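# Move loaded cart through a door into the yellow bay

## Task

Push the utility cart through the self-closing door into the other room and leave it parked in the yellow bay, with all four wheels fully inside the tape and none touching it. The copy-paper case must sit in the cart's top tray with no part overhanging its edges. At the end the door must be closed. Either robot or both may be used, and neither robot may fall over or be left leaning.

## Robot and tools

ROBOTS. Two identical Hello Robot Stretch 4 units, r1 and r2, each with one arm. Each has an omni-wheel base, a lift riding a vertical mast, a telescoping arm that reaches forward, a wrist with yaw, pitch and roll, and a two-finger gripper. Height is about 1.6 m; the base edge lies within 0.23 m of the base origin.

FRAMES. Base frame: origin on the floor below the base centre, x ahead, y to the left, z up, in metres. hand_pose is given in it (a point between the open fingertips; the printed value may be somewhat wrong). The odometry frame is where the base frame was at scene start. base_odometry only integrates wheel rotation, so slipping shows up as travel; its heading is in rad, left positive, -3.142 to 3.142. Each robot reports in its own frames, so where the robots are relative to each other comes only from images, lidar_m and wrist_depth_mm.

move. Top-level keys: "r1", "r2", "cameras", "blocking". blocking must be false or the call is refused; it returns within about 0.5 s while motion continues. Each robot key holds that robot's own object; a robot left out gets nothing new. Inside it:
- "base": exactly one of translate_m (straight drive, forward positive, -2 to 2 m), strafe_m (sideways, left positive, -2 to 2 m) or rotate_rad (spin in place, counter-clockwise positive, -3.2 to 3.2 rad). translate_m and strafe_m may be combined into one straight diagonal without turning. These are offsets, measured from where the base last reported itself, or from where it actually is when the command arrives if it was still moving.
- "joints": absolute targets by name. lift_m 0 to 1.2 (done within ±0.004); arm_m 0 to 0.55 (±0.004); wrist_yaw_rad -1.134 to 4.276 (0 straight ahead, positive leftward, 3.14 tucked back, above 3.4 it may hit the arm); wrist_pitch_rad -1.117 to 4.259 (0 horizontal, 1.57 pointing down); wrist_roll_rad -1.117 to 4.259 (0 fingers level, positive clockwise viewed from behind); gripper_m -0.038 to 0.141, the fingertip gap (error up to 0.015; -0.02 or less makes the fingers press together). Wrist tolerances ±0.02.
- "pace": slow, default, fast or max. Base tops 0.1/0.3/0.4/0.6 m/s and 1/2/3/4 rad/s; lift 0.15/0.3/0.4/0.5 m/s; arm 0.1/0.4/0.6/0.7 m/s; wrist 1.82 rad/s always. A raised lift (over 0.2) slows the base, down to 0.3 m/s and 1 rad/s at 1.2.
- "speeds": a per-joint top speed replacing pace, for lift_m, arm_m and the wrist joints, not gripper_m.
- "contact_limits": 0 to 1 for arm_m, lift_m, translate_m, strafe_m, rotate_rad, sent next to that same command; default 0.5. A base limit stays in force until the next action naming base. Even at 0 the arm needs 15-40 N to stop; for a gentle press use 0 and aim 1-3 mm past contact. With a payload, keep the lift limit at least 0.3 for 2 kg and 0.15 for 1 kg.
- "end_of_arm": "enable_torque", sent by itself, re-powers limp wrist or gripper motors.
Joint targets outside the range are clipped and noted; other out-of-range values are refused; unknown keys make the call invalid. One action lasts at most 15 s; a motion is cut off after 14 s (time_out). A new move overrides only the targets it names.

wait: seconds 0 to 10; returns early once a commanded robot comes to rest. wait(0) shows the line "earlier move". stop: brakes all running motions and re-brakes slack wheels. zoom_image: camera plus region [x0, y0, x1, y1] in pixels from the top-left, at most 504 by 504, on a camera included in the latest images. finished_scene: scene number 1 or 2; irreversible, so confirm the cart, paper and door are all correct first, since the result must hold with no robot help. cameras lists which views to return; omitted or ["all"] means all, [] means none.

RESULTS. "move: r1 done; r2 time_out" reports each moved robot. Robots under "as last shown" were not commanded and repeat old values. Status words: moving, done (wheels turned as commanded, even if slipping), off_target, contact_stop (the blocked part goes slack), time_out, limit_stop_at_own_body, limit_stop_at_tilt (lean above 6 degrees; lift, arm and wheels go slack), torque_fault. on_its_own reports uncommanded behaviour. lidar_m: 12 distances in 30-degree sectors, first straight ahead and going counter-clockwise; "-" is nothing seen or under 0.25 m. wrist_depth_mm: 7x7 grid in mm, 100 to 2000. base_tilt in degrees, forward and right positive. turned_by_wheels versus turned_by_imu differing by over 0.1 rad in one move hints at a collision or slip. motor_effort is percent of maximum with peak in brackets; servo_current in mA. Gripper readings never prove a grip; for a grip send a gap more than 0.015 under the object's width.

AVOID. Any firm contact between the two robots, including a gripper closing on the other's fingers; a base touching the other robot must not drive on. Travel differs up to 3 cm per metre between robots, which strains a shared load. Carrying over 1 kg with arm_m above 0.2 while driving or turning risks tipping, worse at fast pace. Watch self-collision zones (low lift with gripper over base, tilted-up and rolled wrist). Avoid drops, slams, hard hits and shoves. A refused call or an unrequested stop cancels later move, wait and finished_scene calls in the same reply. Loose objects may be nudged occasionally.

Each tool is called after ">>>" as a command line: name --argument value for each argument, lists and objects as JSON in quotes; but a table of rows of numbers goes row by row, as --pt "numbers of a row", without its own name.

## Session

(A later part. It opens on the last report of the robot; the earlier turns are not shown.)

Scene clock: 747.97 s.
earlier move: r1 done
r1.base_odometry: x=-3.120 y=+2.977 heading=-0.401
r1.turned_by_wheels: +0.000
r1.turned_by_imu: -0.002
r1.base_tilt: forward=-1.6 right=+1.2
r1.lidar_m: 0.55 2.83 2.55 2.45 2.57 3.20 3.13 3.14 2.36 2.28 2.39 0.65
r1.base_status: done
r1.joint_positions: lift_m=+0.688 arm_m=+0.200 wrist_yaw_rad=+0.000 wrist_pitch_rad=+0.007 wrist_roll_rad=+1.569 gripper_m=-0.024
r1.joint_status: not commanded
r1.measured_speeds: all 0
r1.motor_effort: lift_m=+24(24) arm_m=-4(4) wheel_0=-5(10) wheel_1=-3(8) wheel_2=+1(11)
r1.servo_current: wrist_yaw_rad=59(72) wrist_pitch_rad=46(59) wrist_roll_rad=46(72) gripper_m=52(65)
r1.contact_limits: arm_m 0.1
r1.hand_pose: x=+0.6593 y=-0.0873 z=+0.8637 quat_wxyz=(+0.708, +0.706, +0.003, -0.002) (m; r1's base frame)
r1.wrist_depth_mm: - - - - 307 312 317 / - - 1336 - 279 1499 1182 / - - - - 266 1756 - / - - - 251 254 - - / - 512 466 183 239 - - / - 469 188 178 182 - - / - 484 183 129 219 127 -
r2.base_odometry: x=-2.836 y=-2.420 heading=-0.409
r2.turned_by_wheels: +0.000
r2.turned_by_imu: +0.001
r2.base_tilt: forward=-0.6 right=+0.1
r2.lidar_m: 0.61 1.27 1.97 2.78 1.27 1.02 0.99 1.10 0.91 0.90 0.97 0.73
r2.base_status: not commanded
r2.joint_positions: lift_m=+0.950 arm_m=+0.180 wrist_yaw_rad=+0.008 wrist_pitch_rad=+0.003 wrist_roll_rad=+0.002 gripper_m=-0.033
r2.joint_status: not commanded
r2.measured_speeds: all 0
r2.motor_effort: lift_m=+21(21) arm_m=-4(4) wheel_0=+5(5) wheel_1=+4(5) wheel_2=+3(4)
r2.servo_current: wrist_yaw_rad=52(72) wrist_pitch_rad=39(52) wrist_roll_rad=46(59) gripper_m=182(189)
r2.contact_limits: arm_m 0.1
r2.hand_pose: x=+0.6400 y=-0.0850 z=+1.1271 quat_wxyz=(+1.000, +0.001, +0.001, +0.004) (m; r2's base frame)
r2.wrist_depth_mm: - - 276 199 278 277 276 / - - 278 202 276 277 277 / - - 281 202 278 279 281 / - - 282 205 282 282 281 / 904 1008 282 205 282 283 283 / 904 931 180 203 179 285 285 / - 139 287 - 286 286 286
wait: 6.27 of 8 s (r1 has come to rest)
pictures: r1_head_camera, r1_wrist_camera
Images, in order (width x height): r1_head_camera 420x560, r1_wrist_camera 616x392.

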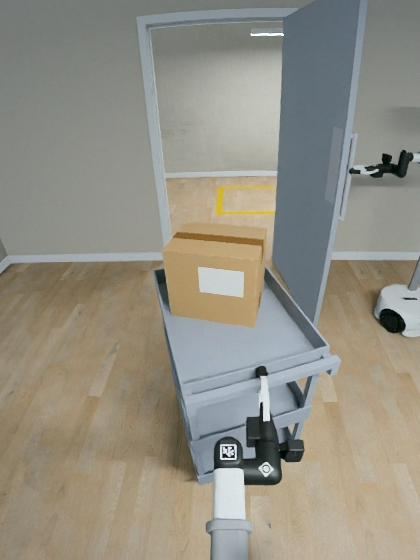

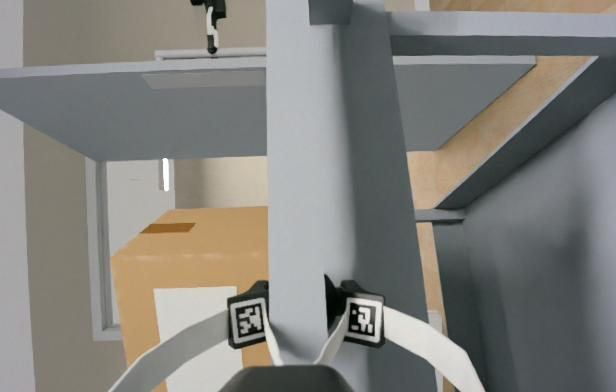

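>>> move --r1 '{"base":{"strafe_m":0.27,"translate_m":-0.05},"pace":"slow"}' --blocking false --cameras '[]'

>>> wait --seconds 6 --cameras '["r1_head_camera","r1_wrist_camera"]'

Scene clock: 760.90 s.
move: r1 moving
r1.base_odometry: x=-3.117 y=+2.990 heading=-0.401
r1.turned_by_wheels: -0.001
r1.turned_by_imu: -0.001
r1.base_tilt: forward=-1.5 right=+1.3
r1.lidar_m: 0.54 2.80 2.51 2.43 2.54 3.19 3.08 3.15 2.37 2.30 2.40 0.65
r1.base_status: translate_m moving; strafe_m moving
r1.joint_positions: lift_m=+0.688 arm_m=+0.200 wrist_yaw_rad=-0.002 wrist_pitch_rad=+0.007 wrist_roll_rad=+1.569 gripper_m=-0.024
r1.joint_status: not commanded
r1.measured_speeds: translate_m=-0.010 strafe_m=+0.051 rotate_rad=+0.001 lift_m=+0.000 arm_m=+0.000 wrist_yaw_rad=-0.002 wrist_pitch_rad=+0.000 wrist_roll_rad=+0.000
r1.motor_effort: lift_m=+24(24) arm_m=-3(4) wheel_0=-11(14) wheel_1=+5(6) wheel_2=+1(3)
r1.servo_current: wrist_yaw_rad=39(65) wrist_pitch_rad=46(59) wrist_roll_rad=46(59) gripper_m=59(59)
r1.contact_limits: arm_m 0.1
r1.hand_pose: x=+0.6591 y=-0.0880 z=+0.8637 quat_wxyz=(+0.708, +0.706, +0.002, -0.003) (m; r1's base frame)
r1.wrist_depth_mm: - - - - 307 309 314 / - - 1336 - 281 1464 1182 / - - - - 265 1661 - / - - - 250 252 866 - / - 500 466 182 238 - - / - 473 187 179 182 - - / - 484 183 129 218 127 -
r2: as last shown
r2.turned_by_imu: +0.000
r2.base_tilt: forward=-0.7 right=+0.1
r2.lidar_m: 0.59 1.26 2.01 2.77 1.31 1.01 0.99 1.06 0.93 0.88 0.97 0.71
r2.motor_effort: lift_m=+21(21) arm_m=-4(4) wheel_0=+5(5) wheel_1=+4(4) wheel_2=+3(4)
r2.servo_current: wrist_yaw_rad=59(65) wrist_pitch_rad=33(52) wrist_roll_rad=46(59) gripper_m=189(189)
r2.contact_limits: arm_m 0.1
r2.wrist_depth_mm: - - 277 198 276 276 277 / - - 277 202 279 277 278 / - - 279 202 279 279 278 / - - 283 206 282 283 281 / 904 1008 283 204 283 283 282 / 904 946 180 203 179 283 286 / - 139 289 - 289 287 287
pictures: none
No camera images: "cameras" was empty.

Scene clock: 764.37 s.
earlier move: r1 done
r1.base_odometry: x=-3.061 y=+3.245 heading=-0.401
r1.turned_by_wheels: +0.001
r1.turned_by_imu: +0.001
r1.base_tilt: forward=-1.6 right=+1.3
r1.lidar_m: 0.60 2.89 2.27 2.19 2.30 3.13 3.07 3.20 2.63 2.54 2.28 0.59
r1.base_status: done
r1.joint_positions: lift_m=+0.688 arm_m=+0.200 wrist_yaw_rad=-0.002 wrist_pitch_rad=+0.007 wrist_roll_rad=+1.569 gripper_m=-0.024
r1.joint_status: not commanded
r1.measured_speeds: all 0
r1.motor_effort: lift_m=+24(24) arm_m=-3(4) wheel_0=-4(14) wheel_1=+3(6) wheel_2=+0(4)
r1.servo_current: wrist_yaw_rad=52(65) wrist_pitch_rad=59(59) wrist_roll_rad=59(65) gripper_m=52(59)
r1.contact_limits: arm_m 0.1
r1.hand_pose: x=+0.6591 y=-0.0880 z=+0.8637 quat_wxyz=(+0.708, +0.706, +0.002, -0.003) (m; r1's base frame)
r1.wrist_depth_mm: - - 1397 212 215 1464 - / - 597 559 158 217 - - / - 477 459 220 222 - - / - 473 466 163 224 - - / - - 525 165 228 - - / - - 206 169 182 - - / - - 180 131 236 134 -
r2.base_odometry: x=-2.836 y=-2.420 heading=-0.409
r2.turned_by_wheels: +0.000
r2.turned_by_imu: +0.000
r2.base_tilt: forward=-0.6 right=+0.1
r2.lidar_m: 0.60 1.31 2.22 2.75 1.29 1.01 1.00 1.08 0.92 0.90 0.98 0.72
r2.base_status: not commanded
r2.joint_positions: lift_m=+0.950 arm_m=+0.180 wrist_yaw_rad=+0.008 wrist_pitch_rad=+0.003 wrist_roll_rad=+0.002 gripper_m=-0.033
r2.joint_status: not commanded
r2.measured_speeds: all 0
r2.motor_effort: lift_m=+21(21) arm_m=-4(4) wheel_0=+5(5) wheel_1=+4(4) wheel_2=+3(4)
r2.servo_current: wrist_yaw_rad=59(72) wrist_pitch_rad=46(52) wrist_roll_rad=39(65) gripper_m=189(189)
r2.contact_limits: arm_m 0.1
r2.hand_pose: x=+0.6400 y=-0.0850 z=+1.1271 quat_wxyz=(+1.000, +0.001, +0.001, +0.004) (m; r2's base frame)
r2.wrist_depth_mm: - - 276 198 276 276 276 / - - 277 202 277 278 277 / - - 279 202 279 279 281 / - - 281 206 282 281 281 / 976 1078 283 205 283 283 283 / 960 991 180 203 179 285 286 / 1430 139 287 - 287 286 287
wait: 3.47 of 6 s (r1 has come to rest)
pictures: r1_head_camera, r1_wrist_camera
Images, in order (width x height): r1_head_camera 420x560, r1_wrist_camera 616x392.

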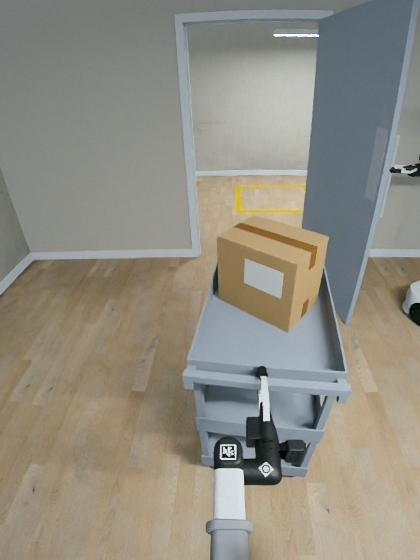

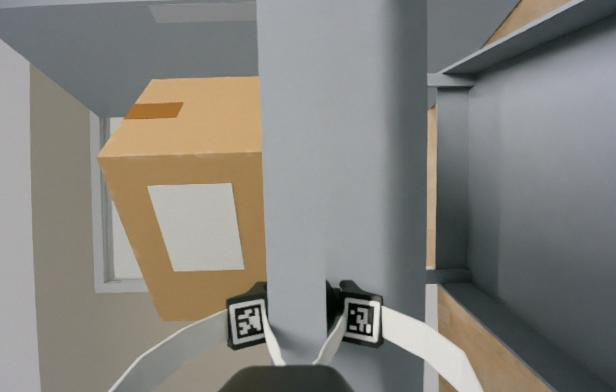

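>>> move --r1 '{"joints":{"gripper_m":0.12}}' --blocking false --cameras '[]'

>>> wait --seconds 1.8 --cameras '[]'

>>> move --r1 '{"joints":{"arm_m":0.05}}' --blocking false --cameras '[]'

>>> wait --seconds 2 --cameras '[]'

>>> move --r1 '{"base":{"rotate_rad":-0.1},"joints":{"wrist_roll_rad":0,"gripper_m":0.141}}' --blocking false --cameras '[]'

>>> wait --seconds 2 --cameras '["r1_head_camera","r1_wrist_camera"]'

Scene clock: 774.50 s.
move: r1 moving
r1.base_odometry: x=-3.061 y=+3.245 heading=-0.401
r1.turned_by_wheels: +0.000
r1.turned_by_imu: +0.000
r1.base_tilt: forward=-1.6 right=+1.3
r1.lidar_m: 0.59 2.88 2.24 2.18 2.28 3.12 3.05 3.23 2.64 2.55 2.26 0.61
r1.base_status: not commanded
r1.joint_positions: lift_m=+0.688 arm_m=+0.200 wrist_yaw_rad=-0.002 wrist_pitch_rad=+0.007 wrist_roll_rad=+1.569 gripper_m=+0.001
r1.joint_status: gripper_m moving
r1.measured_speeds: all 0
r1.motor_effort: lift_m=+24(24) arm_m=+0(4) wheel_0=-4(4) wheel_1=+3(4) wheel_2=+0(0)
r1.servo_current: wrist_yaw_rad=46(59) wrist_pitch_rad=46(52) wrist_roll_rad=65(65) gripper_m=78(78)
r1.contact_limits: arm_m 0.1
r1.hand_pose: x=+0.6591 y=-0.0880 z=+0.8637 quat_wxyz=(+0.708, +0.706, +0.002, -0.003) (m; r1's base frame)
r1.wrist_depth_mm: - - 1397 216 217 1430 - / - 603 559 218 221 - - / - 484 466 222 224 - - / - 473 477 167 229 - - / - - 530 169 233 - - / - - 574 189 186 - - / - - 181 145 238 544 -
r2: as last shown
r2.lidar_m: 0.62 1.30 2.21 2.83 1.31 1.02 1.00 1.08 0.91 0.90 1.00 0.74
r2.motor_effort: lift_m=+21(21) arm_m=-4(4) wheel_0=+4(5) wheel_1=+4(4) wheel_2=+4(4)
r2.servo_current: wrist_yaw_rad=52(59) wrist_pitch_rad=46(46) wrist_roll_rad=46(59) gripper_m=182(189)
r2.contact_limits: arm_m 0.1
r2.wrist_depth_mm: - - 276 199 276 277 277 / - - 278 201 277 277 278 / - - 281 203 281 279 281 / - - 281 206 282 281 281 / 991 1098 283 204 283 283 283 / 960 1008 180 202 179 285 285 / 1366 139 286 - 286 287 287
pictures: none
No camera images: "cameras" was empty.

Scene clock: 776.20 s.
earlier move: r1 done
r1.base_odometry: x=-3.061 y=+3.245 heading=-0.401
r1.turned_by_wheels: +0.000
r1.turned_by_imu: +0.000
r1.base_tilt: forward=-1.5 right=+1.2
r1.lidar_m: 0.61 2.90 2.27 2.17 2.28 3.12 3.05 3.22 2.63 2.55 2.27 0.60
r1.base_status: not commanded
r1.joint_positions: lift_m=+0.688 arm_m=+0.200 wrist_yaw_rad=-0.002 wrist_pitch_rad=+0.007 wrist_roll_rad=+1.569 gripper_m=+0.120
r1.joint_status: all done
r1.measured_speeds: all 0
r1.motor_effort: lift_m=+24(24) arm_m=+3(4) wheel_0=-3(4) wheel_1=+3(4) wheel_2=+0(0)
r1.servo_current: wrist_yaw_rad=39(65) wrist_pitch_rad=59(59) wrist_roll_rad=52(65) gripper_m=46(104)
r1.contact_limits: arm_m 0.1
r1.hand_pose: x=+0.6591 y=-0.0880 z=+0.8637 quat_wxyz=(+0.708, +0.706, +0.002, -0.003) (m; r1's base frame)
r1.wrist_depth_mm: - - 1430 221 223 1499 - / - - 574 167 226 - - / - 496 469 170 230 - - / - 492 477 173 234 - - / - - 539 176 238 - - / - - 580 181 190 1808 - / - - 162 152 246 1464 -
r2.base_odometry: x=-2.836 y=-2.420 heading=-0.409
r2.turned_by_wheels: +0.000
r2.turned_by_imu: +0.000
r2.base_tilt: forward=-0.6 right=+0.1
r2.lidar_m: 0.64 1.32 2.24 2.76 1.28 1.02 0.99 1.07 0.91 0.88 0.98 0.74
r2.base_status: not commanded
r2.joint_positions: lift_m=+0.950 arm_m=+0.180 wrist_yaw_rad=+0.008 wrist_pitch_rad=+0.003 wrist_roll_rad=+0.002 gripper_m=-0.033
r2.joint_status: not commanded
r2.measured_speeds: all 0
r2.motor_effort: lift_m=+21(21) arm_m=-4(4) wheel_0=+5(5) wheel_1=+4(5) wheel_2=+3(4)
r2.servo_current: wrist_yaw_rad=52(65) wrist_pitch_rad=39(52) wrist_roll_rad=39(59) gripper_m=182(189)
r2.contact_limits: arm_m 0.1
r2.hand_pose: x=+0.6400 y=-0.0850 z=+1.1271 quat_wxyz=(+1.000, +0.001, +0.001, +0.004) (m; r2's base frame)
r2.wrist_depth_mm: - - 276 199 277 276 274 / - - 278 201 278 278 278 / - - 281 202 278 279 279 / - - 282 206 282 281 281 / 1078 1060 283 205 283 283 283 / 960 1008 180 202 179 285 283 / - 139 286 - 287 286 286
wait: 1.70 of 1.8 s (r1 has come to rest)
pictures: none
No camera images: "cameras" was empty.

Scene clock: 776.70 s.
move: r1 moving
r1.base_odometry: x=-3.061 y=+3.245 heading=-0.401
r1.turned_by_wheels: +0.000
r1.turned_by_imu: +0.000
r1.base_tilt: forward=-1.6 right=+1.3
r1.lidar_m: 0.61 2.88 2.27 2.16 2.29 3.13 3.06 3.19 2.64 2.54 2.27 0.61
r1.base_status: not commanded
r1.joint_positions: lift_m=+0.688 arm_m=+0.149 wrist_yaw_rad=-0.002 wrist_pitch_rad=+0.003 wrist_roll_rad=+1.569 gripper_m=+0.120
r1.joint_status: arm_m moving
r1.measured_speeds: translate_m=+0.000 strafe_m=+0.000 rotate_rad=+0.000 lift_m=+0.000 arm_m=-0.195 wrist_yaw_rad=+0.000 wrist_pitch_rad=+0.000 wrist_roll_rad=+0.000
r1.motor_effort: lift_m=+21(24) arm_m=-6(7) wheel_0=-1(4) wheel_1=+2(4) wheel_2=+0(0)
r1.servo_current: wrist_yaw_rad=46(65) wrist_pitch_rad=46(59) wrist_roll_rad=59(59) gripper_m=46(46)
r1.hand_pose: x=+0.6085 y=-0.0880 z=+0.8651 quat_wxyz=(+0.708, +0.706, +0.000, -0.002) (m; r1's base frame)
r1.wrist_depth_mm: - - - 253 253 - - / - - 574 257 260 - - / - 512 496 264 267 - - / - - 535 211 272 - - / - - 609 585 279 - - / - - 661 223 193 201 - / - - - 145 294 1863 -
r2: as last shown
r2.base_tilt: forward=-0.6 right=+0.0
r2.lidar_m: 0.60 1.30 2.25 2.75 1.29 1.03 0.99 1.09 0.91 0.90 0.95 0.74
r2.motor_effort: lift_m=+21(21) arm_m=-4(4) wheel_0=+5(5) wheel_1=+4(4) wheel_2=+3(4)
r2.servo_current: wrist_yaw_rad=72(72) wrist_pitch_rad=39(52) wrist_roll_rad=39(59) gripper_m=189(189)
r2.contact_limits: arm_m 0.1
r2.wrist_depth_mm: - - 276 199 276 277 276 / - - 278 201 278 278 278 / - - 279 202 279 279 278 / - - 281 206 282 282 279 / 976 1060 283 205 282 283 283 / 976 1008 180 202 179 286 285 / - 139 287 - 286 286 287
pictures: none
No camera images: "cameras" was empty.

Scene clock: 777.70 s.
earlier move: r1 done
r1.base_odometry: x=-3.061 y=+3.245 heading=-0.401
r1.turned_by_wheels: +0.000
r1.turned_by_imu: +0.000
r1.base_tilt: forward=-1.6 right=+1.3
r1.lidar_m: 0.59 2.89 2.24 2.18 2.27 3.14 3.07 3.18 2.64 2.54 2.27 0.61
r1.base_status: not commanded
r1.joint_positions: lift_m=+0.688 arm_m=+0.050 wrist_yaw_rad=-0.002 wrist_pitch_rad=+0.003 wrist_roll_rad=+1.569 gripper_m=+0.120
r1.joint_status: all done
r1.measured_speeds: all 0
r1.motor_effort: lift_m=+21(24) arm_m=-5(7) wheel_0=-2(4) wheel_1=+2(4) wheel_2=+0(0)
r1.servo_current: wrist_yaw_rad=52(78) wrist_pitch_rad=33(59) wrist_roll_rad=39(65) gripper_m=39(46)
r1.hand_pose: x=+0.5092 y=-0.0880 z=+0.8651 quat_wxyz=(+0.708, +0.706, +0.000, -0.002) (m; r1's base frame)
r1.wrist_depth_mm: - - 1537 - 366 377 370 / - - - 750 - - - / - - 654 603 - - - / - - 634 597 - - - / - - 699 676 - - - / - - 759 332 191 196 - / - - - 145 - 1921 -
r2.base_odometry: x=-2.836 y=-2.420 heading=-0.409
r2.turned_by_wheels: +0.000
r2.turned_by_imu: +0.000
r2.base_tilt: forward=-0.6 right=+0.1
r2.lidar_m: 0.60 1.32 2.24 2.78 1.29 1.00 0.99 1.09 0.92 0.91 0.99 0.72
r2.base_status: not commanded
r2.joint_positions: lift_m=+0.950 arm_m=+0.180 wrist_yaw_rad=+0.008 wrist_pitch_rad=+0.003 wrist_roll_rad=+0.002 gripper_m=-0.033
r2.joint_status: not commanded
r2.measured_speeds: all 0
r2.motor_effort: lift_m=+21(21) arm_m=-4(4) wheel_0=+4(5) wheel_1=+4(4) wheel_2=+3(4)
r2.servo_current: wrist_yaw_rad=59(72) wrist_pitch_rad=46(52) wrist_roll_rad=46(59) gripper_m=182(189)
r2.contact_limits: arm_m 0.1
r2.hand_pose: x=+0.6400 y=-0.0850 z=+1.1271 quat_wxyz=(+1.000, +0.001, +0.001, +0.004) (m; r2's base frame)
r2.wrist_depth_mm: - - 276 199 274 276 277 / - - 278 201 278 277 278 / - - 279 202 281 279 278 / - - 282 206 282 282 282 / 1078 1060 283 205 282 283 283 / 960 991 180 204 180 285 283 / - 139 287 - 283 286 287
wait: 1.00 of 2 s (r1 has come to rest)
pictures: none
No camera images: "cameras" was empty.

Scene clock: 778.20 s.
move: r1 moving
r1.base_odometry: x=-3.061 y=+3.245 heading=-0.500
r1.turned_by_wheels: -0.099
r1.turned_by_imu: -0.100
r1.base_tilt: forward=-1.6 right=+1.3
r1.lidar_m: 0.60 0.64 2.30 2.18 2.23 2.94 3.07 3.13 2.71 2.54 2.58 0.61
r1.base_status: rotate_rad moving
r1.joint_positions: lift_m=+0.688 arm_m=+0.050 wrist_yaw_rad=-0.002 wrist_pitch_rad=+0.003 wrist_roll_rad=+0.990 gripper_m=+0.132
r1.joint_status: wrist_roll_rad moving; gripper_m moving
r1.measured_speeds: translate_m=+0.000 strafe_m=+0.000 rotate_rad=+0.000 lift_m=+0.000 arm_m=+0.000 wrist_yaw_rad=+0.000 wrist_pitch_rad=+0.000 wrist_roll_rad=-1.817
r1.motor_effort: lift_m=+21(21) arm_m=-4(5) wheel_0=+1(8) wheel_1=+2(7) wheel_2=+1(7)
r1.servo_current: wrist_yaw_rad=33(65) wrist_pitch_rad=39(46) wrist_roll_rad=91(130) gripper_m=72(72)
r1.hand_pose: x=+0.5092 y=-0.0880 z=+0.8651 quat_wxyz=(+0.880, +0.475, +0.001, -0.002) (m; r1's base frame)
r1.wrist_depth_mm: - - - - - - 1661 / - - - 1618 - - 1661 / - - 723 798 329 - 1661 / - - 627 621 389 402 1308 / - - 699 389 392 - - / - 210 715 330 193 195 - / - - - 141 - - -
r2: as last shown
r2.base_tilt: forward=-0.6 right=+0.0
r2.lidar_m: 0.61 1.33 2.23 2.75 1.29 1.02 0.98 1.11 0.89 0.89 0.98 0.73
r2.motor_effort: lift_m=+21(21) arm_m=-4(4) wheel_0=+5(5) wheel_1=+4(4) wheel_2=+3(4)
r2.servo_current: wrist_yaw_rad=52(59) wrist_pitch_rad=46(46) wrist_roll_rad=46(59) gripper_m=182(189)
r2.contact_limits: arm_m 0.1
r2.wrist_depth_mm: - - 276 200 276 277 276 / - - 278 201 278 276 278 / - - 281 202 279 279 279 / - - 282 206 281 283 282 / 1060 1060 283 205 283 283 283 / 976 1008 180 202 180 283 285 / - 139 286 - 286 286 287
pictures: none
No camera images: "cameras" was empty.

Scene clock: 779.23 s.
earlier move: r1 done
r1.base_odometry: x=-3.061 y=+3.245 heading=-0.500
r1.turned_by_wheels: +0.000
r1.turned_by_imu: +0.000
r1.base_tilt: forward=-1.6 right=+1.3
r1.lidar_m: 0.58 0.63 2.29 2.20 2.24 2.90 3.05 3.13 2.73 2.57 2.60 0.62
r1.base_status: done
r1.joint_positions: lift_m=+0.688 arm_m=+0.050 wrist_yaw_rad=-0.002 wrist_pitch_rad=+0.003 wrist_roll_rad=+0.002 gripper_m=+0.141
r1.joint_status: all done
r1.measured_speeds: all 0
r1.motor_effort: lift_m=+21(21) arm_m=-4(5) wheel_0=+2(8) wheel_1=+3(7) wheel_2=+2(7)
r1.servo_current: wrist_yaw_rad=46(78) wrist_pitch_rad=39(59) wrist_roll_rad=39(130) gripper_m=39(72)
r1.hand_pose: x=+0.5092 y=-0.0880 z=+0.8651 quat_wxyz=(+1.000, +0.001, +0.002, -0.001) (m; r1's base frame)
r1.wrist_depth_mm: - - - - - - - / - - - - - - - / - - 707 627 1618 1661 - / - - 715 647 788 - - / - 609 715 640 - - - / 377 195 180 389 187 193 - / 1921 1863 976 136 - 397 1661
r2.base_odometry: x=-2.836 y=-2.420 heading=-0.409
r2.turned_by_wheels: +0.000
r2.turned_by_imu: +0.000
r2.base_tilt: forward=-0.6 right=+0.0
r2.lidar_m: 0.62 1.33 2.21 2.76 1.26 1.00 0.98 1.09 0.90 0.90 0.99 0.71
r2.base_status: not commanded
r2.joint_positions: lift_m=+0.950 arm_m=+0.180 wrist_yaw_rad=+0.008 wrist_pitch_rad=+0.003 wrist_roll_rad=+0.002 gripper_m=-0.033
r2.joint_status: not commanded
r2.measured_speeds: all 0
r2.motor_effort: lift_m=+21(21) arm_m=-4(4) wheel_0=+5(5) wheel_1=+4(4) wheel_2=+3(4)
r2.servo_current: wrist_yaw_rad=59(72) wrist_pitch_rad=33(46) wrist_roll_rad=46(59) gripper_m=182(195)
r2.contact_limits: arm_m 0.1
r2.hand_pose: x=+0.6400 y=-0.0850 z=+1.1271 quat_wxyz=(+1.000, +0.001, +0.001, +0.004) (m; r2's base frame)
r2.wrist_depth_mm: - - 277 198 277 276 276 / - - 278 201 277 278 277 / - - 279 202 281 281 279 / - - 282 206 282 281 282 / 1078 1078 283 206 283 283 282 / 960 991 180 203 179 283 285 / - 139 286 - 287 286 287
wait: 1.03 of 2 s (r1 has come to rest)
pictures: r1_head_camera, r1_wrist_camera
Images, in order (width x height): r1_head_camera 420x560, r1_wrist_camera 616x392.

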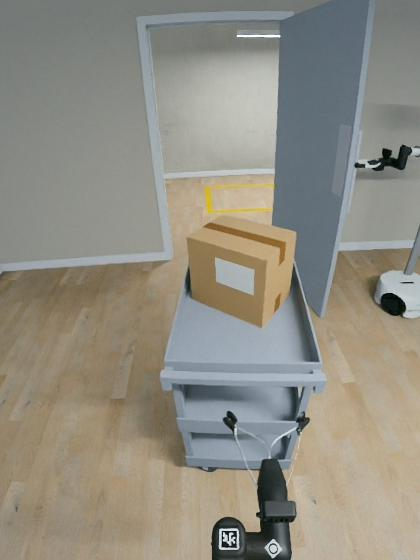

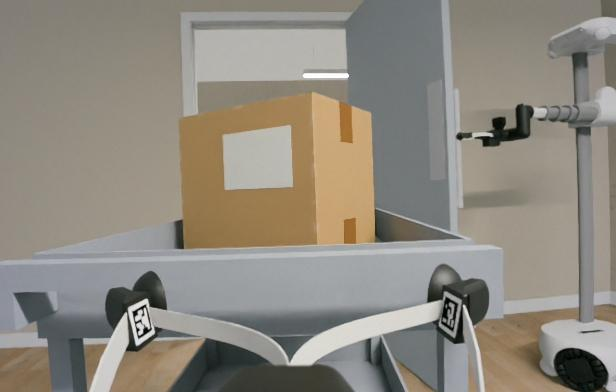

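>>> move --r1 '{"base":{"strafe_m":0.06,"translate_m":0.05}}' --blocking false --cameras '[]'

>>> wait --seconds 2 --cameras '[]'

>>> move --r1 '{"base":{"translate_m":0.4,"strafe_m":0.03},"pace":"slow"}' --blocking false --cameras '[]'

>>> wait --seconds 6 --cameras '["r1_head_camera","r1_wrist_camera"]'

Scene clock: 790.77 s.
move: r1 moving
r1.base_odometry: x=-3.031 y=+3.256 heading=-0.501
r1.turned_by_wheels: +0.000
r1.turned_by_imu: +0.000
r1.base_tilt: forward=-1.6 right=+1.3
r1.lidar_m: 0.58 2.79 2.28 2.16 2.21 2.90 3.07 3.14 2.73 2.58 2.63 0.60
r1.base_status: translate_m moving; strafe_m moving
r1.joint_positions: lift_m=+0.688 arm_m=+0.050 wrist_yaw_rad=-0.002 wrist_pitch_rad=+0.003 wrist_roll_rad=+0.002 gripper_m=+0.141
r1.joint_status: not commanded
r1.measured_speeds: translate_m=+0.078 strafe_m=+0.094 rotate_rad=-0.005 lift_m=+0.000 arm_m=+0.000 wrist_yaw_rad=+0.000 wrist_pitch_rad=+0.000 wrist_roll_rad=+0.000
r1.motor_effort: lift_m=+21(21) arm_m=-4(5) wheel_0=-6(7) wheel_1=+10(10) wheel_2=-7(8)
r1.servo_current: wrist_yaw_rad=46(65) wrist_pitch_rad=52(52) wrist_roll_rad=59(59) gripper_m=39(52)
r1.hand_pose: x=+0.5092 y=-0.0880 z=+0.8651 quat_wxyz=(+1.000, +0.001, +0.002, -0.001) (m; r1's base frame)
r1.wrist_depth_mm: - - - - - - - / - - - - - - - / - - 699 621 741 - - / - - 707 621 732 - - / - 615 691 621 - - - / 347 195 - - 187 193 1808 / 1921 1983 917 136 - 382 1661
r2: as last shown
r2.base_tilt: forward=-0.6 right=+0.1
r2.lidar_m: 0.64 1.30 2.23 2.74 1.31 1.01 0.99 1.08 0.91 0.88 0.98 0.71
r2.servo_current: wrist_yaw_rad=65(72) wrist_pitch_rad=39(46) wrist_roll_rad=52(59) gripper_m=182(189)
r2.contact_limits: arm_m 0.1
r2.wrist_depth_mm: - - 277 198 276 276 276 / - - 278 201 278 278 277 / - - 279 202 279 281 281 / - - 281 205 281 282 281 / 1060 1078 282 204 282 283 282 / 960 991 180 203 179 285 286 / - 139 287 - 286 286 286
pictures: none
No camera images: "cameras" was empty.

Scene clock: 791.67 s.
earlier move: r1 done
r1.base_odometry: x=-2.988 y=+3.273 heading=-0.500
r1.turned_by_wheels: +0.000
r1.turned_by_imu: +0.001
r1.base_tilt: forward=-1.6 right=+1.2
r1.lidar_m: 0.52 2.75 2.26 2.13 2.18 2.86 3.12 3.15 2.76 2.61 2.67 0.60
r1.base_status: done
r1.joint_positions: lift_m=+0.688 arm_m=+0.050 wrist_yaw_rad=-0.002 wrist_pitch_rad=+0.003 wrist_roll_rad=+0.002 gripper_m=+0.141
r1.joint_status: not commanded
r1.measured_speeds: all 0
r1.motor_effort: lift_m=+21(21) arm_m=-4(5) wheel_0=-3(7) wheel_1=+2(10) wheel_2=+0(8)
r1.servo_current: wrist_yaw_rad=59(65) wrist_pitch_rad=39(52) wrist_roll_rad=52(65) gripper_m=46(52)
r1.hand_pose: x=+0.5092 y=-0.0880 z=+0.8651 quat_wxyz=(+1.000, +0.001, +0.002, -0.001) (m; r1's base frame)
r1.wrist_depth_mm: - - - - - - - / - - - - 741 - - / - - 715 621 621 1576 - / - - - 615 615 - - / - - 683 621 574 - - / 314 195 - - 187 193 - / - 353 854 143 338 759 334
r2.base_odometry: x=-2.836 y=-2.420 heading=-0.409
r2.turned_by_wheels: +0.000
r2.turned_by_imu: +0.000
r2.base_tilt: forward=-0.6 right=+0.0
r2.lidar_m: 0.63 1.31 2.27 2.78 1.30 1.01 1.00 1.09 0.92 0.89 1.00 0.71
r2.base_status: not commanded
r2.joint_positions: lift_m=+0.950 arm_m=+0.180 wrist_yaw_rad=+0.008 wrist_pitch_rad=+0.003 wrist_roll_rad=+0.002 gripper_m=-0.033
r2.joint_status: not commanded
r2.measured_speeds: all 0
r2.motor_effort: lift_m=+21(21) arm_m=-4(4) wheel_0=+4(5) wheel_1=+4(4) wheel_2=+3(4)
r2.servo_current: wrist_yaw_rad=46(72) wrist_pitch_rad=39(46) wrist_roll_rad=39(59) gripper_m=182(189)
r2.contact_limits: arm_m 0.1
r2.hand_pose: x=+0.6400 y=-0.0850 z=+1.1271 quat_wxyz=(+1.000, +0.001, +0.001, +0.004) (m; r2's base frame)
r2.wrist_depth_mm: - - 276 199 276 276 276 / - - 278 202 278 277 278 / - - 279 202 279 281 279 / - - 281 205 281 282 281 / 1060 1060 283 204 283 283 283 / 960 991 180 203 179 283 283 / - 139 286 - 286 286 286
wait: 0.90 of 2 s (r1 has come to rest)
pictures: none
No camera images: "cameras" was empty.

Scene clock: 792.17 s.
move: r1 moving
r1.base_odometry: x=-2.977 y=+3.268 heading=-0.500
r1.turned_by_wheels: +0.000
r1.turned_by_imu: +0.000
r1.base_tilt: forward=-1.6 right=+1.3
r1.lidar_m: 0.53 2.74 2.27 2.12 2.18 2.85 3.13 3.19 2.76 2.59 2.67 0.58
r1.base_status: translate_m moving; strafe_m moving
r1.joint_positions: lift_m=+0.688 arm_m=+0.050 wrist_yaw_rad=-0.002 wrist_pitch_rad=+0.003 wrist_roll_rad=+0.002 gripper_m=+0.141
r1.joint_status: not commanded
r1.measured_speeds: translate_m=+0.049 strafe_m=+0.004 rotate_rad=+0.003 lift_m=+0.000 arm_m=+0.000 wrist_yaw_rad=+0.000 wrist_pitch_rad=+0.000 wrist_roll_rad=+0.000
r1.motor_effort: lift_m=+21(21) arm_m=-4(5) wheel_0=+5(6) wheel_1=+5(6) wheel_2=-5(6)
r1.servo_current: wrist_yaw_rad=59(65) wrist_pitch_rad=39(52) wrist_roll_rad=33(59) gripper_m=39(52)
r1.hand_pose: x=+0.5092 y=-0.0880 z=+0.8651 quat_wxyz=(+1.000, +0.001, +0.002, -0.001) (m; r1's base frame)
r1.wrist_depth_mm: - - - - - - - / - - - - 715 - - / - - 723 597 603 1499 - / - - - 609 597 - - / - - 676 609 564 - - / 298 195 175 - 187 193 - / 1983 342 842 143 329 327 325
r2: as last shown
r2.base_tilt: forward=-0.7 right=+0.0
r2.lidar_m: 0.63 1.30 2.28 2.73 1.30 1.01 0.98 1.07 0.93 0.89 1.00 0.74
r2.motor_effort: lift_m=+21(21) arm_m=-4(4) wheel_0=+5(5) wheel_1=+4(5) wheel_2=+3(3)
r2.servo_current: wrist_yaw_rad=52(65) wrist_pitch_rad=46(52) wrist_roll_rad=39(59) gripper_m=182(189)
r2.contact_limits: arm_m 0.1
r2.wrist_depth_mm: - - 276 200 274 276 276 / - - 277 201 277 278 278 / - - 279 202 278 281 281 / - - 281 204 282 282 282 / 1060 1078 283 205 283 282 282 / 946 991 180 203 179 285 286 / - 139 287 - 286 286 287
pictures: none
No camera images: "cameras" was empty.

Scene clock: 796.97 s.
earlier move: r1 done
r1.base_odometry: x=-2.623 y=+3.108 heading=-0.500
r1.turned_by_wheels: +0.000
r1.turned_by_imu: +0.000
r1.base_tilt: forward=-1.6 right=+1.3
r1.lidar_m: 0.53 2.35 2.26 2.12 2.18 2.85 3.55 3.59 2.79 2.62 1.90 0.53
r1.base_status: done
r1.joint_positions: lift_m=+0.688 arm_m=+0.050 wrist_yaw_rad=-0.003 wrist_pitch_rad=+0.003 wrist_roll_rad=+0.002 gripper_m=+0.141
r1.joint_status: not commanded
r1.measured_speeds: all 0
r1.motor_effort: lift_m=+21(21) arm_m=+5(5) wheel_0=+3(9) wheel_1=+2(7) wheel_2=-4(14)
r1.servo_current: wrist_yaw_rad=52(65) wrist_pitch_rad=46(59) wrist_roll_rad=52(72) gripper_m=39(52)
r1.hand_pose: x=+0.5089 y=-0.0882 z=+0.8651 quat_wxyz=(+1.000, +0.001, +0.002, -0.001) (m; r1's base frame)
r1.wrist_depth_mm: - - - - - - - / - - - - 549 1160 - / - - - 615 544 1138 - / - - - 615 549 668 - / - 462 621 621 539 627 - / 310 195 - - 183 194 - / - 353 1808 143 304 289 279
r2.base_odometry: x=-2.836 y=-2.420 heading=-0.409
r2.turned_by_wheels: +0.000
r2.turned_by_imu: +0.001
r2.base_tilt: forward=-0.7 right=+0.1
r2.lidar_m: 0.65 1.20 4.95 2.75 1.33 1.01 1.00 1.10 0.92 0.90 0.98 0.72
r2.base_status: not commanded
r2.joint_positions: lift_m=+0.950 arm_m=+0.180 wrist_yaw_rad=+0.008 wrist_pitch_rad=+0.003 wrist_roll_rad=+0.002 gripper_m=-0.033
r2.joint_status: not commanded
r2.measured_speeds: all 0
r2.motor_effort: lift_m=+21(21) arm_m=-4(4) wheel_0=+5(5) wheel_1=+4(5) wheel_2=+3(4)
r2.servo_current: wrist_yaw_rad=59(78) wrist_pitch_rad=46(52) wrist_roll_rad=39(59) gripper_m=176(189)
r2.contact_limits: arm_m 0.1
r2.hand_pose: x=+0.6400 y=-0.0850 z=+1.1271 quat_wxyz=(+1.000, +0.001, +0.001, +0.004) (m; r2's base frame)
r2.wrist_depth_mm: - - 277 199 277 274 276 / - - 278 201 279 277 277 / - - 279 202 281 279 279 / - - 282 205 282 281 281 / - 1281 283 204 283 283 283 / 1182 820 180 203 179 285 285 / - 139 286 - 287 286 287
wait: 4.80 of 6 s (r1 has come to rest)
pictures: r1_head_camera, r1_wrist_camera
Images, in order (width x height): r1_head_camera 420x560, r1_wrist_camera 616x392.

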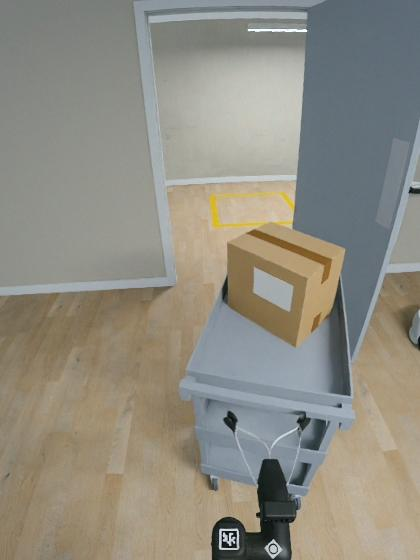

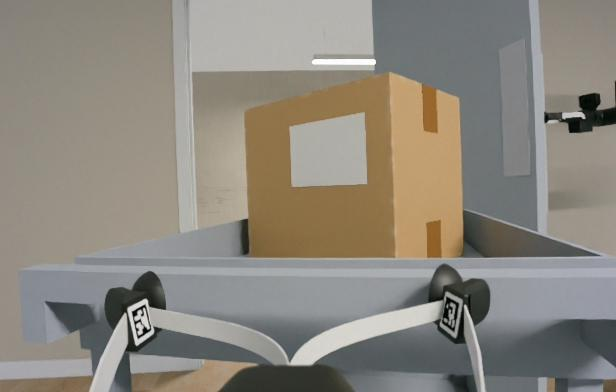

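>>> move --r1 '{"base":{"translate_m":0.2},"pace":"slow"}' --blocking false --cameras '[]'

>>> wait --seconds 4 --cameras '["r1_head_camera","r1_head_right_camera","r1_wrist_camera"]'

Scene clock: 803.80 s.
move: r1 moving
r1.base_odometry: x=-2.612 y=+3.102 heading=-0.500
r1.turned_by_wheels: +0.000
r1.turned_by_imu: +0.000
r1.base_tilt: forward=-1.6 right=+1.3
r1.lidar_m: 0.54 2.33 2.24 2.12 2.17 2.85 3.54 3.58 2.77 2.61 1.90 0.55
r1.base_status: translate_m moving
r1.joint_positions: lift_m=+0.688 arm_m=+0.050 wrist_yaw_rad=-0.003 wrist_pitch_rad=+0.003 wrist_roll_rad=+0.002 gripper_m=+0.141
r1.joint_status: not commanded
r1.measured_speeds: translate_m=+0.048 strafe_m=+0.000 rotate_rad=+0.000 lift_m=+0.000 arm_m=+0.000 wrist_yaw_rad=+0.000 wrist_pitch_rad=+0.000 wrist_roll_rad=+0.000
r1.motor_effort: lift_m=+21(21) arm_m=+5(5) wheel_0=+7(7) wheel_1=+4(5) wheel_2=-6(9)
r1.servo_current: wrist_yaw_rad=52(59) wrist_pitch_rad=39(46) wrist_roll_rad=52(59) gripper_m=46(46)
r1.hand_pose: x=+0.5089 y=-0.0882 z=+0.8651 quat_wxyz=(+1.000, +0.001, +0.002, -0.001) (m; r1's base frame)
r1.wrist_depth_mm: - - - - - - - / - - - - 549 1160 - / - - - 615 535 1160 1229 / - - - 621 544 661 - / - 462 615 627 544 - - / 312 195 175 - 183 193 - / - 362 1808 143 303 289 281
r2: as last shown
r2.turned_by_imu: +0.000
r2.base_tilt: forward=-0.6 right=+0.0
r2.lidar_m: 0.61 1.18 4.99 2.74 1.29 1.01 0.98 1.08 0.89 0.90 0.98 0.71
r2.motor_effort: lift_m=+21(21) arm_m=-4(4) wheel_0=+5(5) wheel_1=+4(4) wheel_2=+3(3)
r2.servo_current: wrist_yaw_rad=52(59) wrist_pitch_rad=39(46) wrist_roll_rad=52(59) gripper_m=176(182)
r2.contact_limits: arm_m 0.1
r2.wrist_depth_mm: - - 277 200 276 276 276 / - - 278 201 278 278 278 / - - 281 202 281 279 278 / - - 282 206 281 279 281 / - 1308 283 205 283 283 283 / - 831 180 203 179 285 285 / - 139 286 - 286 287 286
pictures: none
No camera images: "cameras" was empty.

Scene clock: 806.57 s.
earlier move: r1 done
r1.base_odometry: x=-2.447 y=+3.012 heading=-0.500
r1.turned_by_wheels: +0.000
r1.turned_by_imu: +0.000
r1.base_tilt: forward=-1.6 right=+1.3
r1.lidar_m: 0.51 2.14 2.28 2.13 2.18 2.85 3.77 3.77 2.72 2.60 1.76 0.52
r1.base_status: done
r1.joint_positions: lift_m=+0.688 arm_m=+0.050 wrist_yaw_rad=-0.002 wrist_pitch_rad=+0.003 wrist_roll_rad=+0.002 gripper_m=+0.141
r1.joint_status: not commanded
r1.measured_speeds: all 0
r1.motor_effort: lift_m=+21(21) arm_m=+5(5) wheel_0=+5(9) wheel_1=+4(7) wheel_2=-3(9)
r1.servo_current: wrist_yaw_rad=52(72) wrist_pitch_rad=46(52) wrist_roll_rad=46(65) gripper_m=46(46)
r1.hand_pose: x=+0.5090 y=-0.0881 z=+0.8651 quat_wxyz=(+1.000, +0.001, +0.002, -0.001) (m; r1's base frame)
r1.wrist_depth_mm: - - - - - - 960 / - - - - 559 - 960 / - - - 676 544 621 976 / - - - 676 544 621 - / - - - 647 549 627 - / 368 198 - - 188 - - / - 179 1921 144 309 286 -
r2.base_odometry: x=-2.836 y=-2.420 heading=-0.409
r2.turned_by_wheels: +0.000
r2.turned_by_imu: +0.000
r2.base_tilt: forward=-0.7 right=+0.1
r2.lidar_m: 0.62 1.25 4.95 2.74 1.31 1.00 0.99 1.07 0.92 0.89 0.99 0.73
r2.base_status: not commanded
r2.joint_positions: lift_m=+0.950 arm_m=+0.180 wrist_yaw_rad=+0.008 wrist_pitch_rad=+0.003 wrist_roll_rad=+0.002 gripper_m=-0.033
r2.joint_status: not commanded
r2.measured_speeds: all 0
r2.motor_effort: lift_m=+21(21) arm_m=-4(4) wheel_0=+5(5) wheel_1=+4(5) wheel_2=+3(4)
r2.servo_current: wrist_yaw_rad=59(72) wrist_pitch_rad=39(52) wrist_roll_rad=39(59) gripper_m=182(189)
r2.contact_limits: arm_m 0.1
r2.hand_pose: x=+0.6400 y=-0.0850 z=+1.1271 quat_wxyz=(+1.000, +0.001, +0.001, +0.004) (m; r2's base frame)
r2.wrist_depth_mm: - - 276 199 276 277 276 / - - 278 202 278 277 277 / - - 281 202 279 281 278 / - - 282 206 281 281 281 / 1366 - 285 205 283 283 283 / - 917 180 202 179 285 285 / - 155 289 - 286 286 287
wait: 2.77 of 4 s (r1 has come to rest)
pictures: r1_head_camera, r1_head_right_camera, r1_wrist_camera
Images, in order (width x height): r1_head_camera 420x560, r1_head_right_camera 420x672, r1_wrist_camera 616x392.

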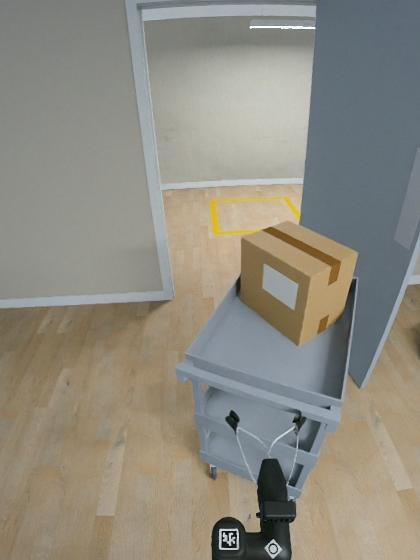

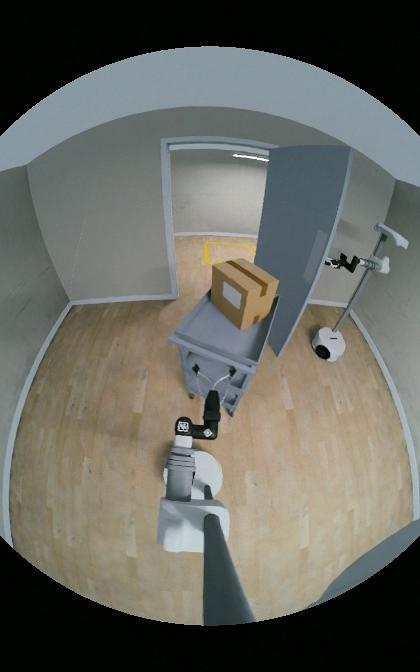

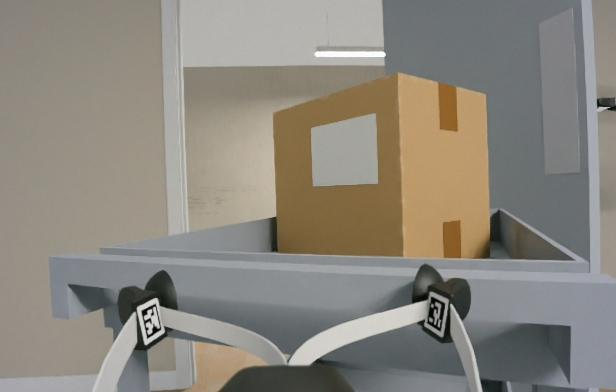

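>>> move --r1 '{"base":{"translate_m":-0.12,"strafe_m":-0.04},"joints":{"wrist_roll_rad":1.57,"gripper_m":0.12}}' --blocking false --cameras '[]'

>>> wait --seconds 2.5 --cameras '["r1_wrist_camera"]'

Scene clock: 817.87 s.
move: r1 moving
r1.base_odometry: x=-2.480 y=+3.018 heading=-0.500
r1.turned_by_wheels: +0.000
r1.turned_by_imu: -0.001
r1.base_tilt: forward=-1.6 right=+1.3
r1.lidar_m: 0.57 2.17 2.29 2.14 2.20 2.87 3.72 3.75 2.75 2.59 1.78 0.56
r1.base_status: translate_m moving; strafe_m moving
r1.joint_positions: lift_m=+0.688 arm_m=+0.050 wrist_yaw_rad=-0.002 wrist_pitch_rad=+0.003 wrist_roll_rad=+0.580 gripper_m=+0.130
r1.joint_status: wrist_roll_rad moving; gripper_m moving
r1.measured_speeds: translate_m=-0.121 strafe_m=-0.040 rotate_rad=-0.002 lift_m=+0.000 arm_m=+0.000 wrist_yaw_rad=+0.000 wrist_pitch_rad=+0.000 wrist_roll_rad=+1.818
r1.motor_effort: lift_m=+21(21) arm_m=+5(5) wheel_0=-5(7) wheel_1=-8(9) wheel_2=+8(9)
r1.servo_current: wrist_yaw_rad=39(65) wrist_pitch_rad=52(52) wrist_roll_rad=72(117) gripper_m=52(78)
r1.hand_pose: x=+0.5090 y=-0.0881 z=+0.8651 quat_wxyz=(+0.958, +0.286, +0.001, -0.002) (m; r1's base frame)
r1.wrist_depth_mm: - 1863 - - 621 991 - / - - - 574 597 - - / - - - 634 559 634 - / - - - 691 564 - - / - - - 368 - 300 289 / - 194 325 - 193 196 - / - 394 430 147 - - -
r2: as last shown
r2.base_tilt: forward=-0.6 right=+0.0
r2.lidar_m: 0.60 1.25 4.99 2.74 1.28 1.02 1.00 1.07 0.92 0.89 0.99 0.72
r2.servo_current: wrist_yaw_rad=59(59) wrist_pitch_rad=39(46) wrist_roll_rad=52(59) gripper_m=182(189)
r2.contact_limits: arm_m 0.1
r2.wrist_depth_mm: - - 276 199 274 277 276 / - - 278 201 278 278 278 / - - 279 202 278 281 279 / - - 282 205 282 282 281 / - - 283 204 283 283 283 / - 931 180 202 179 285 285 / - 154 287 - 286 286 287
pictures: none
No camera images: "cameras" was empty.

Scene clock: 819.03 s.
earlier move: r1 done
r1.base_odometry: x=-2.572 y=+3.035 heading=-0.500
r1.turned_by_wheels: +0.000
r1.turned_by_imu: +0.000
r1.base_tilt: forward=-1.6 right=+1.3
r1.lidar_m: 0.63 2.27 2.29 2.15 2.23 2.92 3.62 3.66 2.72 2.55 1.83 0.63
r1.base_status: done
r1.joint_positions: lift_m=+0.688 arm_m=+0.050 wrist_yaw_rad=-0.002 wrist_pitch_rad=+0.003 wrist_roll_rad=+1.568 gripper_m=+0.120
r1.joint_status: all done
r1.measured_speeds: all 0
r1.motor_effort: lift_m=+21(21) arm_m=+5(5) wheel_0=-3(7) wheel_1=-1(9) wheel_2=-2(10)
r1.servo_current: wrist_yaw_rad=39(72) wrist_pitch_rad=46(52) wrist_roll_rad=46(117) gripper_m=39(78)
r1.hand_pose: x=+0.5090 y=-0.0881 z=+0.8651 quat_wxyz=(+0.708, +0.706, +0.000, -0.002) (m; r1's base frame)
r1.wrist_depth_mm: - - - - - - 1205 / - - 759 569 382 387 392 / 1983 - 683 647 399 - - / 1863 - 676 634 427 - - / 1863 - 891 778 1008 - - / 1863 216 - - 210 197 - / - 139 - 145 - 1808 525
r2.base_odometry: x=-2.836 y=-2.420 heading=-0.409
r2.turned_by_wheels: +0.000
r2.turned_by_imu: +0.000
r2.base_tilt: forward=-0.6 right=+0.0
r2.lidar_m: 0.63 1.24 4.97 2.75 1.27 0.99 0.99 1.08 0.93 0.88 0.98 0.72
r2.base_status: not commanded
r2.joint_positions: lift_m=+0.950 arm_m=+0.180 wrist_yaw_rad=+0.008 wrist_pitch_rad=+0.003 wrist_roll_rad=+0.002 gripper_m=-0.033
r2.joint_status: not commanded
r2.measured_speeds: all 0
r2.motor_effort: lift_m=+21(21) arm_m=-4(4) wheel_0=+5(5) wheel_1=+4(5) wheel_2=+3(4)
r2.servo_current: wrist_yaw_rad=65(65) wrist_pitch_rad=39(52) wrist_roll_rad=46(59) gripper_m=182(189)
r2.contact_limits: arm_m 0.1
r2.hand_pose: x=+0.6400 y=-0.0850 z=+1.1271 quat_wxyz=(+1.000, +0.001, +0.001, +0.004) (m; r2's base frame)
r2.wrist_depth_mm: - - 276 200 277 277 277 / - - 278 202 278 278 278 / - - 279 202 279 281 279 / - - 281 206 281 281 282 / - - 283 205 282 283 283 / - 931 180 203 179 285 285 / - 154 286 - 287 286 286
wait: 1.17 of 2.5 s (r1 has come to rest)
pictures: r1_wrist_camera
Images, in order (width x height): r1_wrist_camera 616x392.

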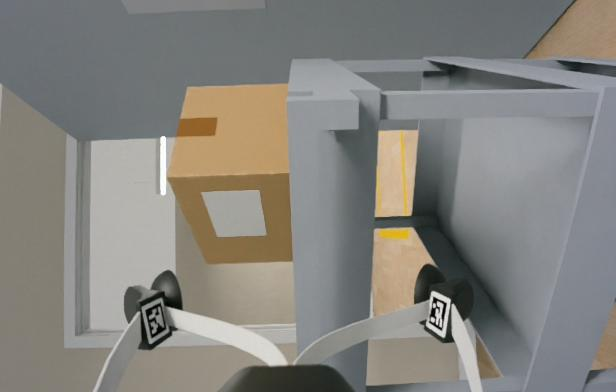

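>>> move --r1 '{"base":{"translate_m":0.1},"joints":{"arm_m":0.15}}' --blocking false --cameras '[]'

>>> wait --seconds 2 --cameras '["r1_wrist_camera","r1_head_camera"]'

Scene clock: 824.10 s.
move: r1 moving
r1.base_odometry: x=-2.544 y=+3.020 heading=-0.500
r1.turned_by_wheels: +0.000
r1.turned_by_imu: +0.000
r1.base_tilt: forward=-1.6 right=+1.3
r1.lidar_m: 0.59 2.25 2.31 2.15 2.23 2.93 3.65 3.70 2.72 2.56 1.80 0.57
r1.base_status: translate_m moving
r1.joint_positions: lift_m=+0.688 arm_m=+0.101 wrist_yaw_rad=-0.002 wrist_pitch_rad=+0.003 wrist_roll_rad=+1.568 gripper_m=+0.120
r1.joint_status: arm_m moving
r1.measured_speeds: translate_m=+0.121 strafe_m=-0.001 rotate_rad=-0.001 lift_m=+0.000 arm_m=+0.194 wrist_yaw_rad=+0.000 wrist_pitch_rad=+0.000 wrist_roll_rad=+0.000
r1.motor_effort: lift_m=+21(21) arm_m=+6(7) wheel_0=+7(7) wheel_1=+4(7) wheel_2=-9(9)
r1.servo_current: wrist_yaw_rad=39(59) wrist_pitch_rad=46(52) wrist_roll_rad=46(52) gripper_m=46(46)
r1.hand_pose: x=+0.5597 y=-0.0881 z=+0.8651 quat_wxyz=(+0.708, +0.706, +0.000, -0.002) (m; r1's base frame)
r1.wrist_depth_mm: - - - - - - 1205 / - - 668 255 317 322 322 / 1921 - 609 574 330 - - / 1863 - 597 559 349 - - / 1863 - 741 683 373 - - / 1808 - - - 195 196 - / - 139 - 144 - - -
r2: as last shown
r2.base_tilt: forward=-0.6 right=+0.1
r2.lidar_m: 0.61 1.26 4.96 2.78 1.27 1.02 1.00 1.08 0.92 0.89 0.99 0.73
r2.motor_effort: lift_m=+21(21) arm_m=-4(4) wheel_0=+5(5) wheel_1=+4(4) wheel_2=+3(4)
r2.servo_current: wrist_yaw_rad=52(65) wrist_pitch_rad=39(52) wrist_roll_rad=52(65) gripper_m=176(189)
r2.contact_limits: arm_m 0.1
r2.wrist_depth_mm: - - 276 200 276 276 277 / - - 278 201 277 278 278 / - - 281 202 281 279 279 / - - 283 206 282 282 279 / - - 285 204 285 283 282 / - 946 180 202 179 285 285 / - 154 287 - 287 287 287
pictures: none
No camera images: "cameras" was empty.

Scene clock: 825.17 s.
earlier move: r1 done
r1.base_odometry: x=-2.484 y=+2.987 heading=-0.500
r1.turned_by_wheels: +0.000
r1.turned_by_imu: +0.000
r1.base_tilt: forward=-1.6 right=+1.3
r1.lidar_m: 0.57 0.68 2.30 2.17 2.21 2.93 3.74 3.77 2.70 2.55 1.75 0.53
r1.base_status: done
r1.joint_positions: lift_m=+0.688 arm_m=+0.150 wrist_yaw_rad=-0.002 wrist_pitch_rad=+0.003 wrist_roll_rad=+1.568 gripper_m=+0.120
r1.joint_status: all done
r1.measured_speeds: all 0
r1.motor_effort: lift_m=+21(21) arm_m=+5(7) wheel_0=+3(8) wheel_1=+1(7) wheel_2=+1(9)
r1.servo_current: wrist_yaw_rad=59(72) wrist_pitch_rad=46(59) wrist_roll_rad=52(59) gripper_m=46(52)
r1.hand_pose: x=+0.6090 y=-0.0880 z=+0.8651 quat_wxyz=(+0.708, +0.706, +0.000, -0.002) (m; r1's base frame)
r1.wrist_depth_mm: - - 544 - 182 183 - / - 488 492 133 193 - - / 1708 445 445 145 204 - - / 1708 549 504 154 217 - - / 1756 - 634 163 232 - - / 1756 216 - 176 243 212 - / - 139 - 145 266 1661 -
r2.base_odometry: x=-2.836 y=-2.420 heading=-0.409
r2.turned_by_wheels: +0.000
r2.turned_by_imu: +0.000
r2.base_tilt: forward=-0.6 right=+0.1
r2.lidar_m: 0.62 1.26 4.97 2.71 1.30 1.01 0.99 1.07 0.92 0.90 0.97 0.74
r2.base_status: not commanded
r2.joint_positions: lift_m=+0.950 arm_m=+0.180 wrist_yaw_rad=+0.008 wrist_pitch_rad=+0.003 wrist_roll_rad=+0.002 gripper_m=-0.033
r2.joint_status: not commanded
r2.measured_speeds: all 0
r2.motor_effort: lift_m=+21(21) arm_m=-4(4) wheel_0=+5(5) wheel_1=+4(5) wheel_2=+3(4)
r2.servo_current: wrist_yaw_rad=52(65) wrist_pitch_rad=46(52) wrist_roll_rad=46(65) gripper_m=176(189)
r2.contact_limits: arm_m 0.1
r2.hand_pose: x=+0.6400 y=-0.0850 z=+1.1271 quat_wxyz=(+1.000, +0.001, +0.001, +0.004) (m; r2's base frame)
r2.wrist_depth_mm: - - 277 200 277 277 276 / - - 277 201 278 278 277 / - - 281 202 279 281 279 / - - 282 206 281 281 281 / - - 283 204 283 282 283 / - 946 180 203 179 285 285 / - 154 285 - 287 286 286
wait: 1.07 of 2 s (r1 has come to rest)
pictures: r1_head_camera, r1_wrist_camera
Images, in order (width x height): r1_head_camera 420x560, r1_wrist_camera 616x392.

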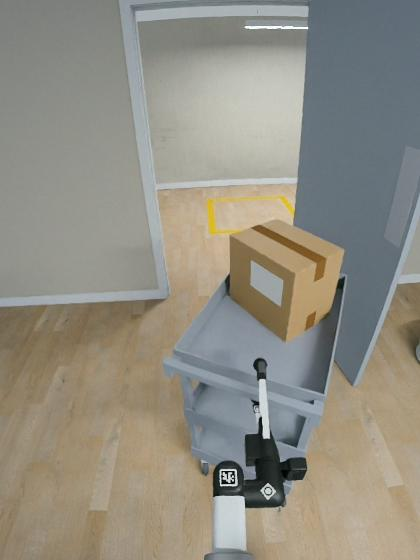

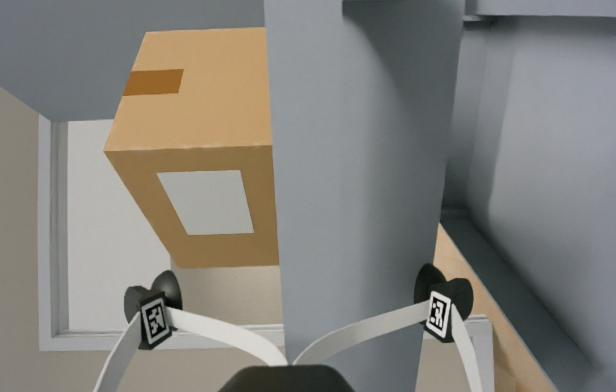

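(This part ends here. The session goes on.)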